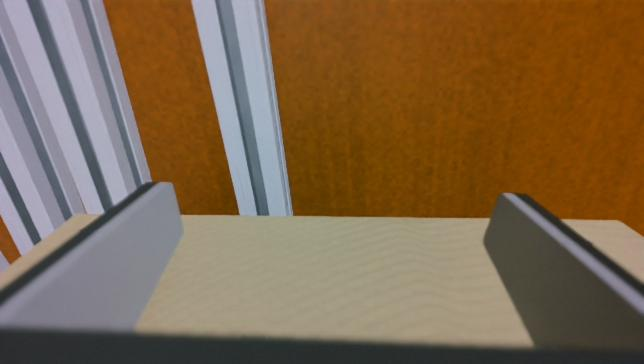

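Call:
move --joints '{"torso_squat_rad": 0.58, "torso_shift_rad": 0.268}' --min_time_s 1.2

Call:
move --joints '{"left_shoulder_pitch_rad": -1.006, "left_shoulder_roll_rad": 0.041, "left_shoulder_yaw_rad": 0.049, "left_elbow_rad": -1.359, "left_forearm_roll_rad": -0.13, "left_wrist_pitch_rad": 1.333, "left_hand_roll_rad": 0.154, "right_shoulder_pitch_rad": -1.006, "right_shoulder_roll_rad": -0.041, "right_shoulder_yaw_rad": -0.049, "right_elbow_rad": -1.359, "right_forearm_roll_rad": 0.13, "right_wrist_pitch_rad": 1.333, "right_hand_roll_rad": -0.371}' --min_time_s 1.5

Scene clock: 742.40 s.
Joint torques (N m): left_arm=[-27.1 -33.24 -16.5 -15.07 13.67 -4.54 1.81] | right_arm=[-22.25 39.2 16.74 -13.1 -12.17 -2.71 0.51]
External joint torques (N m): left_arm=[-16.5 -32.04 -15.5 -6.68 13.69 -4.45 1.81] | right_arm=[-12.18 38.34 15.79 -5.21 -12.44 -2.68 0.51]
Wrist force (N): left_arm=[-13.8 64.5 -20.1] | right_arm=[13.2 -54.4 -17.6]
Wrist torque (N m): left_arm=[-0.90 -1.24 -1.43] | right_arm=[0.33 1.38 -0.91]
Wrist force, peak (N): left_arm=[-14.1 64.8 -21.2] | right_arm=[13.9 -54.8 -17.9]
move: done
base_odometry: x=+0.658 y=-0.160 heading=-0.048
lidar_m: 0.17 0.18 0.25 1.47 2.57 1.75 1.65 1.69 2.20 0.77 0.26 0.18
base_status: not commanded
joint_positions: torso_squat_rad=+0.580 torso_shift_rad=+0.268 torso_pitch_rad=+1.001 torso_yaw_rad=+0.000 left_shoulder_pitch_rad=-1.077 left_shoulder_roll_rad=+0.066 left_shoulder_yaw_rad=+0.074 left_elbow_rad=-1.336 left_forearm_roll_rad=-0.118 left_wrist_pitch_rad=+1.385 left_hand_roll_rad=+0.149 left_gripper_m=+0.099 right_shoulder_pitch_rad=-1.078 right_shoulder_roll_rad=-0.067 right_shoulder_yaw_rad=-0.074 right_elbow_rad=-1.337 right_forearm_roll_rad=+0.118 right_wrist_pitch_rad=+1.385 right_hand_roll_rad=-0.362 right_gripper_m=+0.099 head_pan_rad=+0.000 head_tilt_rad=+0.100
joint_status: all done
wheel_motors_off: 0
motor_effort: left_wheel=-4(5) right_wheel=+5(6)
chest: x=+0.1878 y=+0.0001 z=+1.0120 quat_wxyz=(+0.877, +0.000, +0.480, +0.000) (m; base frame)
left_hand: x=+0.5253 y=+0.1221 z=+0.4720 quat_wxyz=(+0.998, +0.008, +0.002, -0.055) (m; base frame)
right_hand: x=+0.5264 y=-0.1226 z=+0.4725 quat_wxyz=(+0.999, -0.009, +0.000, -0.052) (m; base frame)
pictures: none

Scene clock: 744.20 s.
Joint torques (N m): left_arm=[-25.15 -32.34 -18.26 -15.21 12.61 -4.9 0.51] | right_arm=[-19.24 38.3 18.41 -12.37 -11.15 -2.51 1.77]
External joint torques (N m): left_arm=[-15.99 -30.59 -17.13 -7 12.62 -4.81 0.51] | right_arm=[-10.59 36.89 17.36 -4.65 -11.41 -2.48 1.77]
Wrist force (N): left_arm=[-12.7 61.1 -19.8] | right_arm=[12.5 -51.8 -16.8]
Wrist torque (N m): left_arm=[-0.90 -0.71 -0.15] | right_arm=[0.30 0.95 -2.06]
Wrist force, peak (N): left_arm=[-15.2 71.2 -21.0] | right_arm=[14.9 -61.6 -18.1]
move: done
base_odometry: x=+0.658 y=-0.160 heading=-0.048
lidar_m: 0.17 0.17 0.24 1.47 2.56 1.75 1.64 1.70 2.19 0.75 0.25 0.18
base_status: not commanded
joint_positions: torso_squat_rad=+0.580 torso_shift_rad=+0.268 torso_pitch_rad=+1.001 torso_yaw_rad=+0.000 left_shoulder_pitch_rad=-1.002 left_shoulder_roll_rad=+0.048 left_shoulder_yaw_rad=+0.053 left_elbow_rad=-1.357 left_forearm_roll_rad=-0.133 left_wrist_pitch_rad=+1.334 left_hand_roll_rad=+0.154 left_gripper_m=+0.099 right_shoulder_pitch_rad=-1.003 right_shoulder_roll_rad=-0.050 right_shoulder_yaw_rad=-0.054 right_elbow_rad=-1.358 right_forearm_roll_rad=+0.133 right_wrist_pitch_rad=+1.334 right_hand_roll_rad=-0.371 right_gripper_m=+0.099 head_pan_rad=+0.000 head_tilt_rad=+0.100
joint_status: all done
wheel_motors_off: 0
motor_effort: left_wheel=-4(5) right_wheel=+3(7)
chest: x=+0.1878 y=+0.0001 z=+1.0120 quat_wxyz=(+0.877, +0.000, +0.480, +0.000) (m; base frame)
left_hand: x=+0.5000 y=+0.1221 z=+0.4577 quat_wxyz=(+0.998, +0.009, +0.002, -0.057) (m; base frame)
right_hand: x=+0.5013 y=-0.1226 z=+0.4582 quat_wxyz=(+0.999, -0.009, +0.000, -0.052) (m; base frame)
pictures: none

Call:
move --joints '{"left_shoulder_pitch_rad": -0.936, "left_shoulder_roll_rad": 0.022, "left_shoulder_yaw_rad": 0.0295, "left_elbow_rad": -1.367, "left_forearm_roll_rad": -0.1455, "left_wrist_pitch_rad": 1.276, "left_hand_roll_rad": 0.166, "right_shoulder_pitch_rad": -0.936, "right_shoulder_roll_rad": -0.022, "right_shoulder_yaw_rad": -0.0295, "right_elbow_rad": -1.367, "right_forearm_roll_rad": 0.1455, "right_wrist_pitch_rad": 1.276, "right_hand_roll_rad": -0.387}' --min_time_s 1.5

Scene clock: 747.30 s.
Joint torques (N m): left_arm=[-25.36 -37.28 -19.6 -15.83 14.97 -5.47 2.99] | right_arm=[-18.73 43.44 19.49 -12.78 -13.26 -3.19 -0.29]
External joint torques (N m): left_arm=[-17.61 -34.99 -18.34 -7.85 14.98 -5.39 2.99] | right_arm=[-11.48 41.51 18.33 -5.28 -13.52 -3.17 -0.28]
Wrist force (N): left_arm=[-14.0 70.1 -20.8] | right_arm=[14.4 -59.4 -17.9]
Wrist torque (N m): left_arm=[-0.99 -1.03 -2.76] | right_arm=[0.36 1.20 0.15]
Wrist force, peak (N): left_arm=[-14.7 70.9 -21.4] | right_arm=[13.7 -60.7 -18.1]
move: done
base_odometry: x=+0.658 y=-0.160 heading=-0.048
lidar_m: 0.16 0.17 0.24 1.47 2.58 1.77 1.65 1.69 2.19 0.76 0.26 0.18
base_status: not commanded
joint_positions: torso_squat_rad=+0.580 torso_shift_rad=+0.268 torso_pitch_rad=+1.001 torso_yaw_rad=+0.000 left_shoulder_pitch_rad=-0.932 left_shoulder_roll_rad=+0.031 left_shoulder_yaw_rad=+0.034 left_elbow_rad=-1.365 left_forearm_roll_rad=-0.149 left_wrist_pitch_rad=+1.277 left_hand_roll_rad=+0.165 left_gripper_m=+0.099 right_shoulder_pitch_rad=-0.933 right_shoulder_roll_rad=-0.032 right_shoulder_yaw_rad=-0.034 right_elbow_rad=-1.366 right_forearm_roll_rad=+0.149 right_wrist_pitch_rad=+1.277 right_hand_roll_rad=-0.387 right_gripper_m=+0.099 head_pan_rad=+0.000 head_tilt_rad=+0.100
joint_status: all done
wheel_motors_off: 0
motor_effort: left_wheel=-4(5) right_wheel=+4(7)
chest: x=+0.1878 y=+0.0001 z=+1.0120 quat_wxyz=(+0.877, +0.000, +0.480, +0.000) (m; base frame)
left_hand: x=+0.4738 y=+0.1213 z=+0.4433 quat_wxyz=(+0.998, +0.008, +0.004, -0.056) (m; base frame)
right_hand: x=+0.4753 y=-0.1218 z=+0.4438 quat_wxyz=(+0.998, -0.009, +0.001, -0.055) (m; base frame)
pictures: none

Call:
move --joints '{"left_shoulder_pitch_rad": -0.87, "left_shoulder_roll_rad": 0.009, "left_shoulder_yaw_rad": 0.01, "left_elbow_rad": -1.367, "left_forearm_roll_rad": -0.161, "left_wrist_pitch_rad": 1.213, "left_hand_roll_rad": 0.172, "right_shoulder_pitch_rad": -0.87, "right_shoulder_roll_rad": -0.009, "right_shoulder_yaw_rad": -0.01, "right_elbow_rad": -1.367, "right_forearm_roll_rad": 0.161, "right_wrist_pitch_rad": 1.213, "right_hand_roll_rad": -0.396}' --min_time_s 1.5

Scene clock: 750.60 s.
Joint torques (N m): left_arm=[-24.1 -36.3 -21.4 -15.26 13.38 -5.43 1.3] | right_arm=[-15.86 42.08 21.69 -11.25 -11.46 -3.06 1.53]
External joint torques (N m): left_arm=[-17.71 -33.59 -20.03 -7.55 13.39 -5.35 1.3] | right_arm=[-9.96 39.74 20.46 -4 -11.71 -3.04 1.53]
Wrist force (N): left_arm=[-15.8 66.1 -21.1] | right_arm=[15.6 -56.2 -17.3]
Wrist torque (N m): left_arm=[-0.88 -1.32 -1.01] | right_arm=[0.32 1.56 -1.99]
Wrist force, peak (N): left_arm=[-15.8 74.9 -22.0] | right_arm=[16.5 -65.0 -17.5]
move: done
base_odometry: x=+0.658 y=-0.160 heading=-0.048
lidar_m: 0.16 0.18 0.23 1.48 2.57 1.76 1.65 1.68 2.19 0.76 0.25 0.18
base_status: not commanded
joint_positions: torso_squat_rad=+0.580 torso_shift_rad=+0.268 torso_pitch_rad=+1.001 torso_yaw_rad=+0.000 left_shoulder_pitch_rad=-0.866 left_shoulder_roll_rad=+0.017 left_shoulder_yaw_rad=+0.015 left_elbow_rad=-1.365 left_forearm_roll_rad=-0.164 left_wrist_pitch_rad=+1.214 left_hand_roll_rad=+0.172 left_gripper_m=+0.099 right_shoulder_pitch_rad=-0.867 right_shoulder_roll_rad=-0.019 right_shoulder_yaw_rad=-0.015 right_elbow_rad=-1.366 right_forearm_roll_rad=+0.164 right_wrist_pitch_rad=+1.214 right_hand_roll_rad=-0.396 right_gripper_m=+0.099 head_pan_rad=+0.000 head_tilt_rad=+0.100
joint_status: all done
wheel_motors_off: 0
motor_effort: left_wheel=-5(5) right_wheel=+5(7)
chest: x=+0.1878 y=+0.0001 z=+1.0120 quat_wxyz=(+0.877, +0.000, +0.480, +0.000) (m; base frame)
left_hand: x=+0.4488 y=+0.1214 z=+0.4297 quat_wxyz=(+0.998, +0.008, +0.003, -0.058) (m; base frame)
right_hand: x=+0.4505 y=-0.1218 z=+0.4303 quat_wxyz=(+0.998, -0.008, +0.000, -0.054) (m; base frame)
pictures: none

Call:
move --joints '{"left_shoulder_pitch_rad": -0.8125, "left_shoulder_roll_rad": 0.006, "left_shoulder_yaw_rad": -0.0155, "left_elbow_rad": -1.35, "left_forearm_roll_rad": -0.172, "left_wrist_pitch_rad": 1.1435, "left_hand_roll_rad": 0.1925, "right_shoulder_pitch_rad": -0.8125, "right_shoulder_roll_rad": -0.006, "right_shoulder_yaw_rad": 0.0155, "right_elbow_rad": -1.35, "right_forearm_roll_rad": 0.172, "right_wrist_pitch_rad": 1.1435, "right_hand_roll_rad": -0.4205}' --min_time_s 1.5

Scene clock: 755.67 s.
Joint torques (N m): left_arm=[-21.68 -33.75 -20.16 -13.97 11.68 -5.62 1.37] | right_arm=[-12.86 39.24 20.35 -9.26 -9.87 -2.77 1.3]
External joint torques (N m): left_arm=[-16.56 -30.77 -18.76 -6.59 11.69 -5.54 1.37] | right_arm=[-8.2 36.63 19.1 -2.31 -10.11 -2.74 1.3]
Wrist force (N): left_arm=[-14.9 60.2 -20.5] | right_arm=[14.7 -50.2 -16.4]
Wrist torque (N m): left_arm=[-0.89 -0.93 -1.09] | right_arm=[0.26 1.08 -1.69]
Wrist force, peak (N): left_arm=[-15.1 68.7 -21.3] | right_arm=[14.9 -59.1 -17.3]
move: done
base_odometry: x=+0.658 y=-0.160 heading=-0.048
lidar_m: 0.17 0.18 0.25 1.47 2.56 1.76 1.64 1.68 2.20 0.76 0.26 0.17
base_status: not commanded
joint_positions: torso_squat_rad=+0.580 torso_shift_rad=+0.268 torso_pitch_rad=+1.001 torso_yaw_rad=+0.000 left_shoulder_pitch_rad=-0.808 left_shoulder_roll_rad=+0.014 left_shoulder_yaw_rad=-0.011 left_elbow_rad=-1.348 left_forearm_roll_rad=-0.175 left_wrist_pitch_rad=+1.145 left_hand_roll_rad=+0.192 left_gripper_m=+0.099 right_shoulder_pitch_rad=-0.810 right_shoulder_roll_rad=-0.015 right_shoulder_yaw_rad=+0.011 right_elbow_rad=-1.349 right_forearm_roll_rad=+0.175 right_wrist_pitch_rad=+1.144 right_hand_roll_rad=-0.421 right_gripper_m=+0.099 head_pan_rad=+0.000 head_tilt_rad=+0.100
joint_status: all done
wheel_motors_off: 0
motor_effort: left_wheel=-4(5) right_wheel=+4(7)
chest: x=+0.1878 y=+0.0001 z=+1.0120 quat_wxyz=(+0.877, +0.000, +0.480, +0.000) (m; base frame)
left_hand: x=+0.4244 y=+0.1219 z=+0.4157 quat_wxyz=(+0.998, +0.008, +0.003, -0.058) (m; base frame)
right_hand: x=+0.4263 y=-0.1221 z=+0.4163 quat_wxyz=(+0.998, -0.008, +0.000, -0.056) (m; base frame)
pictures: none

Call:
move --joints '{"left_shoulder_pitch_rad": -0.761, "left_shoulder_roll_rad": 0.0, "left_shoulder_yaw_rad": -0.045, "left_elbow_rad": -1.319, "left_forearm_roll_rad": -0.183, "left_wrist_pitch_rad": 1.068, "left_hand_roll_rad": 0.219, "right_shoulder_pitch_rad": -0.761, "right_shoulder_roll_rad": 0.0, "right_shoulder_yaw_rad": 0.045, "right_elbow_rad": -1.319, "right_forearm_roll_rad": 0.183, "right_wrist_pitch_rad": 1.068, "right_hand_roll_rad": -0.45}' --min_time_s 1.5 --cameras '["head_camera", "left_wrist_camera", "right_wrist_camera"]'

Scene clock: 758.77 s.
Joint torques (N m): left_arm=[-23.42 -42.04 -25.17 -15.15 14.36 -6.97 1.81] | right_arm=[-13.79 48.23 25.3 -9.87 -11.89 -4.26 1.32]
External joint torques (N m): left_arm=[-19.57 -38.76 -23.71 -8.19 14.37 -6.89 1.81] | right_arm=[-10.37 45.33 24.01 -3.31 -12.12 -4.24 1.32]
Wrist force (N): left_arm=[-17.1 73.6 -22.0] | right_arm=[17.7 -64.3 -17.8]
Wrist torque (N m): left_arm=[-0.90 -1.34 -1.50] | right_arm=[0.51 1.58 -1.77]
Wrist force, peak (N): left_arm=[-17.1 74.9 -21.8] | right_arm=[17.7 -64.3 -17.8]
move: done
base_odometry: x=+0.658 y=-0.160 heading=-0.048
lidar_m: 0.17 0.18 0.24 1.48 2.57 1.75 1.65 1.71 2.18 0.78 0.26 0.17
base_status: not commanded
joint_positions: torso_squat_rad=+0.580 torso_shift_rad=+0.268 torso_pitch_rad=+1.001 torso_yaw_rad=+0.000 left_shoulder_pitch_rad=-0.756 left_shoulder_roll_rad=+0.010 left_shoulder_yaw_rad=-0.039 left_elbow_rad=-1.317 left_forearm_roll_rad=-0.187 left_wrist_pitch_rad=+1.070 left_hand_roll_rad=+0.219 left_gripper_m=+0.099 right_shoulder_pitch_rad=-0.758 right_shoulder_roll_rad=-0.011 right_shoulder_yaw_rad=+0.039 right_elbow_rad=-1.318 right_forearm_roll_rad=+0.186 right_wrist_pitch_rad=+1.069 right_hand_roll_rad=-0.450 right_gripper_m=+0.099 head_pan_rad=+0.000 head_tilt_rad=+0.100
joint_status: all done
wheel_motors_off: 0
motor_effort: left_wheel=-4(5) right_wheel=+4(7)
chest: x=+0.1878 y=+0.0001 z=+1.0121 quat_wxyz=(+0.877, +0.000, +0.480, +0.000) (m; base frame)
left_hand: x=+0.3974 y=+0.1204 z=+0.4012 quat_wxyz=(+0.998, +0.007, +0.004, -0.059) (m; base frame)
right_hand: x=+0.3996 y=-0.1206 z=+0.4018 quat_wxyz=(+0.998, -0.007, +0.001, -0.057) (m; base frame)
pictures: head_camera, left_wrist_camera, right_wrist_camera
camera_calibration:
head_camera: T_world_to_cam=[[-0.0135255, -0.999506, -0.0283726, 0.0353461], [-0.864133, 0.0259606, -0.502594, 0.923259], [0.503082, 0.0177198, -0.864057, 0.711698], [0, 0, 0, 1]] pos_world=[0.440254, -0.00125087, 1.07998]
left_wrist_camera: T_world_to_cam=[[0.995702, -0.0909899, -0.0172653, -0.378378], [-0.0736687, -0.891118, 0.447752, -0.0140275], [-0.0561263, -0.444556, -0.893991, 0.507042], [0, 0, 0, 1]] pos_world=[0.404177, 0.17848, 0.453039]
right_wrist_camera: T_world_to_cam=[[-0.996175, 0.0838957, -0.0244389, 0.416724], [0.0608744, 0.866928, 0.494702, -0.0914562], [0.0626901, 0.491322, -0.868719, 0.455404], [0, 0, 0, 1]] pos_world=[0.392148, -0.179425, 0.451046]

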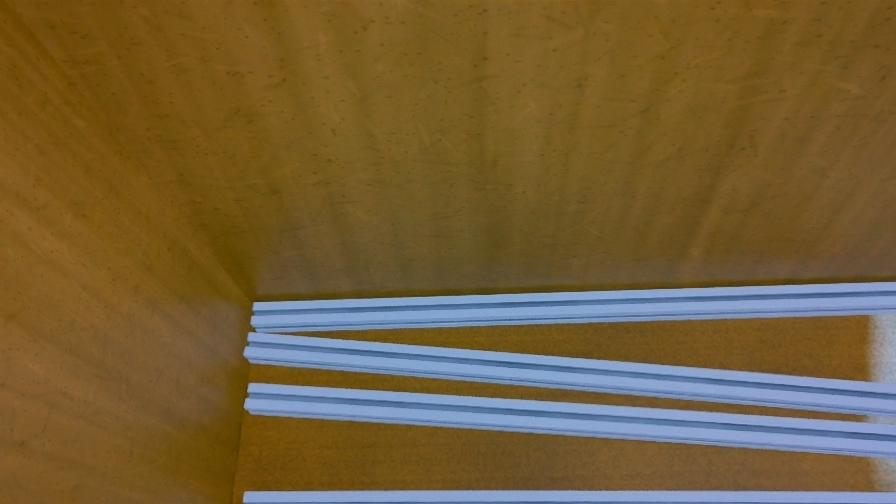

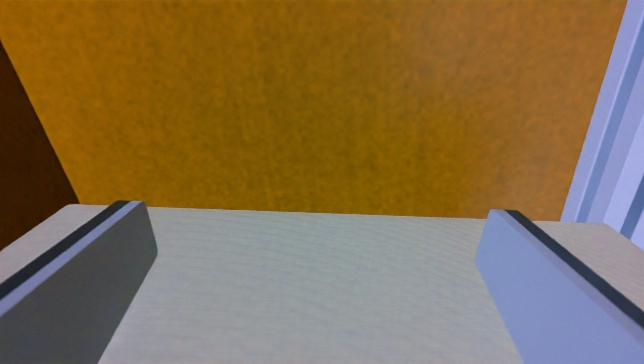

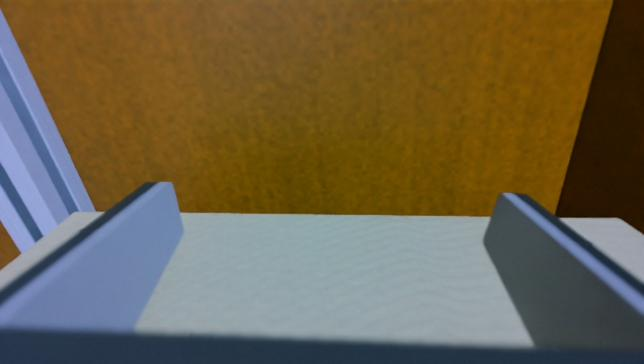

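Call:
move --base '{"turn_rad_s": 0.1, "for_s": 0.7}' --cameras '["left_wrist_camera", "right_wrist_camera"]'

Scene clock: 763.07 s.
Joint torques (N m): left_arm=[-23.78 -42.01 -24.93 -15.26 14.57 -7.04 1.8] | right_arm=[-14.48 47.81 25.14 -9.95 -12.19 -4.17 1.39]
External joint torques (N m): left_arm=[-19.93 -38.73 -23.47 -8.3 14.57 -6.97 1.8] | right_arm=[-11.06 44.91 23.86 -3.4 -12.42 -4.15 1.39]
Wrist force (N): left_arm=[-17.8 75.1 -21.5] | right_arm=[17.9 -63.8 -17.8]
Wrist torque (N m): left_arm=[-0.99 -1.40 -1.48] | right_arm=[0.43 1.63 -1.79]
Wrist force, peak (N): left_arm=[-17.8 75.5 -22.3] | right_arm=[17.7 -65.5 -16.8]
move: done
base_odometry: x=+0.658 y=-0.160 heading=+0.021
lidar_m: 0.17 0.17 0.27 1.47 2.36 1.73 1.65 1.73 2.33 0.60 0.24 0.17
base_status: done (sent for 0.7 of 0.7 s)
joint_positions: torso_squat_rad=+0.580 torso_shift_rad=+0.268 torso_pitch_rad=+1.001 torso_yaw_rad=+0.000 left_shoulder_pitch_rad=-0.756 left_shoulder_roll_rad=+0.010 left_shoulder_yaw_rad=-0.039 left_elbow_rad=-1.317 left_forearm_roll_rad=-0.187 left_wrist_pitch_rad=+1.070 left_hand_roll_rad=+0.219 left_gripper_m=+0.099 right_shoulder_pitch_rad=-0.758 right_shoulder_roll_rad=-0.011 right_shoulder_yaw_rad=+0.039 right_elbow_rad=-1.318 right_forearm_roll_rad=+0.186 right_wrist_pitch_rad=+1.069 right_hand_roll_rad=-0.450 right_gripper_m=+0.099 head_pan_rad=+0.000 head_tilt_rad=+0.100
joint_status: not commanded
wheel_motors_off: 0
motor_effort: left_wheel=-16(32) right_wheel=+10(32)
chest: x=+0.1878 y=+0.0001 z=+1.0121 quat_wxyz=(+0.877, +0.000, +0.480, +0.000) (m; base frame)
left_hand: x=+0.3974 y=+0.1204 z=+0.4012 quat_wxyz=(+0.998, +0.007, +0.004, -0.059) (m; base frame)
right_hand: x=+0.3995 y=-0.1206 z=+0.4018 quat_wxyz=(+0.998, -0.007, +0.001, -0.057) (m; base frame)
pictures: left_wrist_camera, right_wrist_camera
camera_calibration:
left_wrist_camera: T_world_to_cam=[[0.995702, -0.0909931, -0.017272, -0.378374], [-0.0736762, -0.891178, 0.447632, -0.0139593], [-0.0561238, -0.444435, -0.894051, 0.507047], [0, 0, 0, 1]] pos_world=[0.404177, 0.17848, 0.453039]
right_wrist_camera: T_world_to_cam=[[-0.996175, 0.0839343, -0.0243035, 0.41667], [0.0609749, 0.866922, 0.494699, -0.0914959], [0.0625915, 0.491325, -0.868724, 0.455446], [0, 0, 0, 1]] pos_world=[0.392148, -0.179425, 0.451047]

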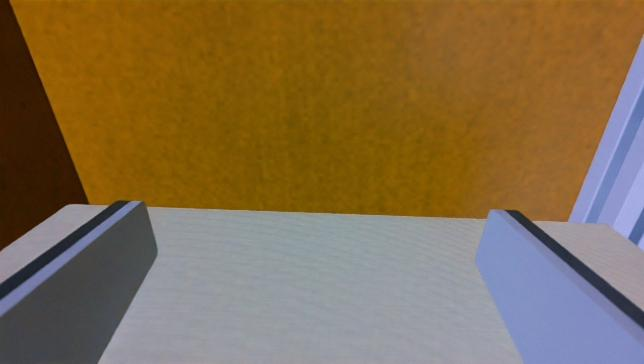

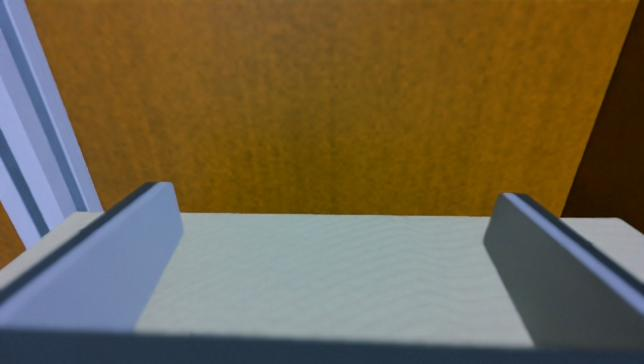

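Call:
move --joints '{"torso_squat_rad": 0.715, "torso_shift_rad": 0.2975}' --min_time_s 2 --cameras '["left_wrist_camera", "right_wrist_camera"]'

Scene clock: 767.17 s.
Joint torques (N m): left_arm=[-23.8 -41.94 -25.01 -15.22 14.54 -6.94 1.74] | right_arm=[-14.07 48.07 24.63 -9.78 -12.24 -4.16 1.39]
External joint torques (N m): left_arm=[-19.95 -38.66 -23.55 -8.26 14.54 -6.86 1.74] | right_arm=[-10.65 45.16 23.34 -3.22 -12.47 -4.14 1.39]
Wrist force (N): left_arm=[-18.2 74.2 -21.5] | right_arm=[17.2 -64.3 -16.7]
Wrist torque (N m): left_arm=[-0.91 -1.43 -1.46] | right_arm=[0.47 1.51 -1.80]
Wrist force, peak (N): left_arm=[-17.3 75.7 -21.4] | right_arm=[18.0 -65.2 -17.1]
move: done
base_odometry: x=+0.658 y=-0.160 heading=+0.021
lidar_m: 0.16 0.17 0.26 1.48 2.38 1.72 1.64 1.72 2.34 0.58 0.24 0.17
base_status: not commanded
joint_positions: torso_squat_rad=+0.715 torso_shift_rad=+0.298 torso_pitch_rad=+1.001 torso_yaw_rad=+0.000 left_shoulder_pitch_rad=-0.756 left_shoulder_roll_rad=+0.010 left_shoulder_yaw_rad=-0.039 left_elbow_rad=-1.317 left_forearm_roll_rad=-0.187 left_wrist_pitch_rad=+1.070 left_hand_roll_rad=+0.219 left_gripper_m=+0.099 right_shoulder_pitch_rad=-0.758 right_shoulder_roll_rad=-0.011 right_shoulder_yaw_rad=+0.039 right_elbow_rad=-1.318 right_forearm_roll_rad=+0.186 right_wrist_pitch_rad=+1.069 right_hand_roll_rad=-0.450 right_gripper_m=+0.099 head_pan_rad=+0.000 head_tilt_rad=+0.100
joint_status: all done
wheel_motors_off: 0
motor_effort: left_wheel=-17(18) right_wheel=+8(13)
chest: x=+0.1876 y=+0.0001 z=+0.9529 quat_wxyz=(+0.877, +0.000, +0.480, +0.000) (m; base frame)
left_hand: x=+0.3973 y=+0.1204 z=+0.3421 quat_wxyz=(+0.998, +0.007, +0.004, -0.059) (m; base frame)
right_hand: x=+0.3995 y=-0.1206 z=+0.3427 quat_wxyz=(+0.998, -0.007, +0.001, -0.057) (m; base frame)
pictures: left_wrist_camera, right_wrist_camera
camera_calibration:
left_wrist_camera: T_world_to_cam=[[0.995706, -0.0909909, -0.0170494, -0.379385], [-0.073774, -0.891175, 0.44762, 0.0125321], [-0.0559234, -0.44444, -0.894061, 0.454126], [0, 0, 0, 1]] pos_world=[0.404077, 0.17848, 0.393939]
right_wrist_camera: T_world_to_cam=[[-0.996169, 0.0839438, -0.0245259, 0.415221], [0.0608731, 0.866925, 0.494707, -0.0622153], [0.0627897, 0.491319, -0.868714, 0.404027], [0, 0, 0, 1]] pos_world=[0.392049, -0.179425, 0.391946]

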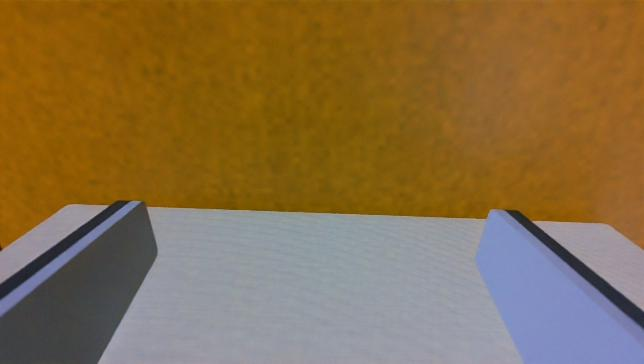

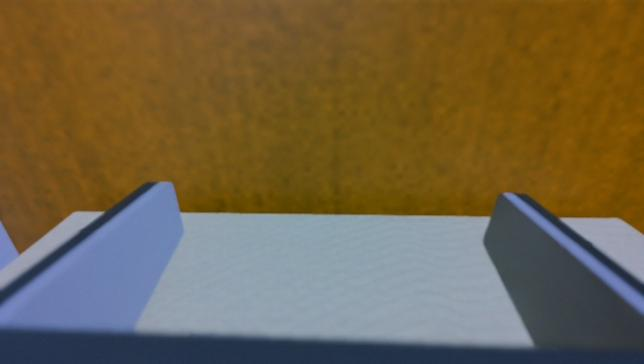

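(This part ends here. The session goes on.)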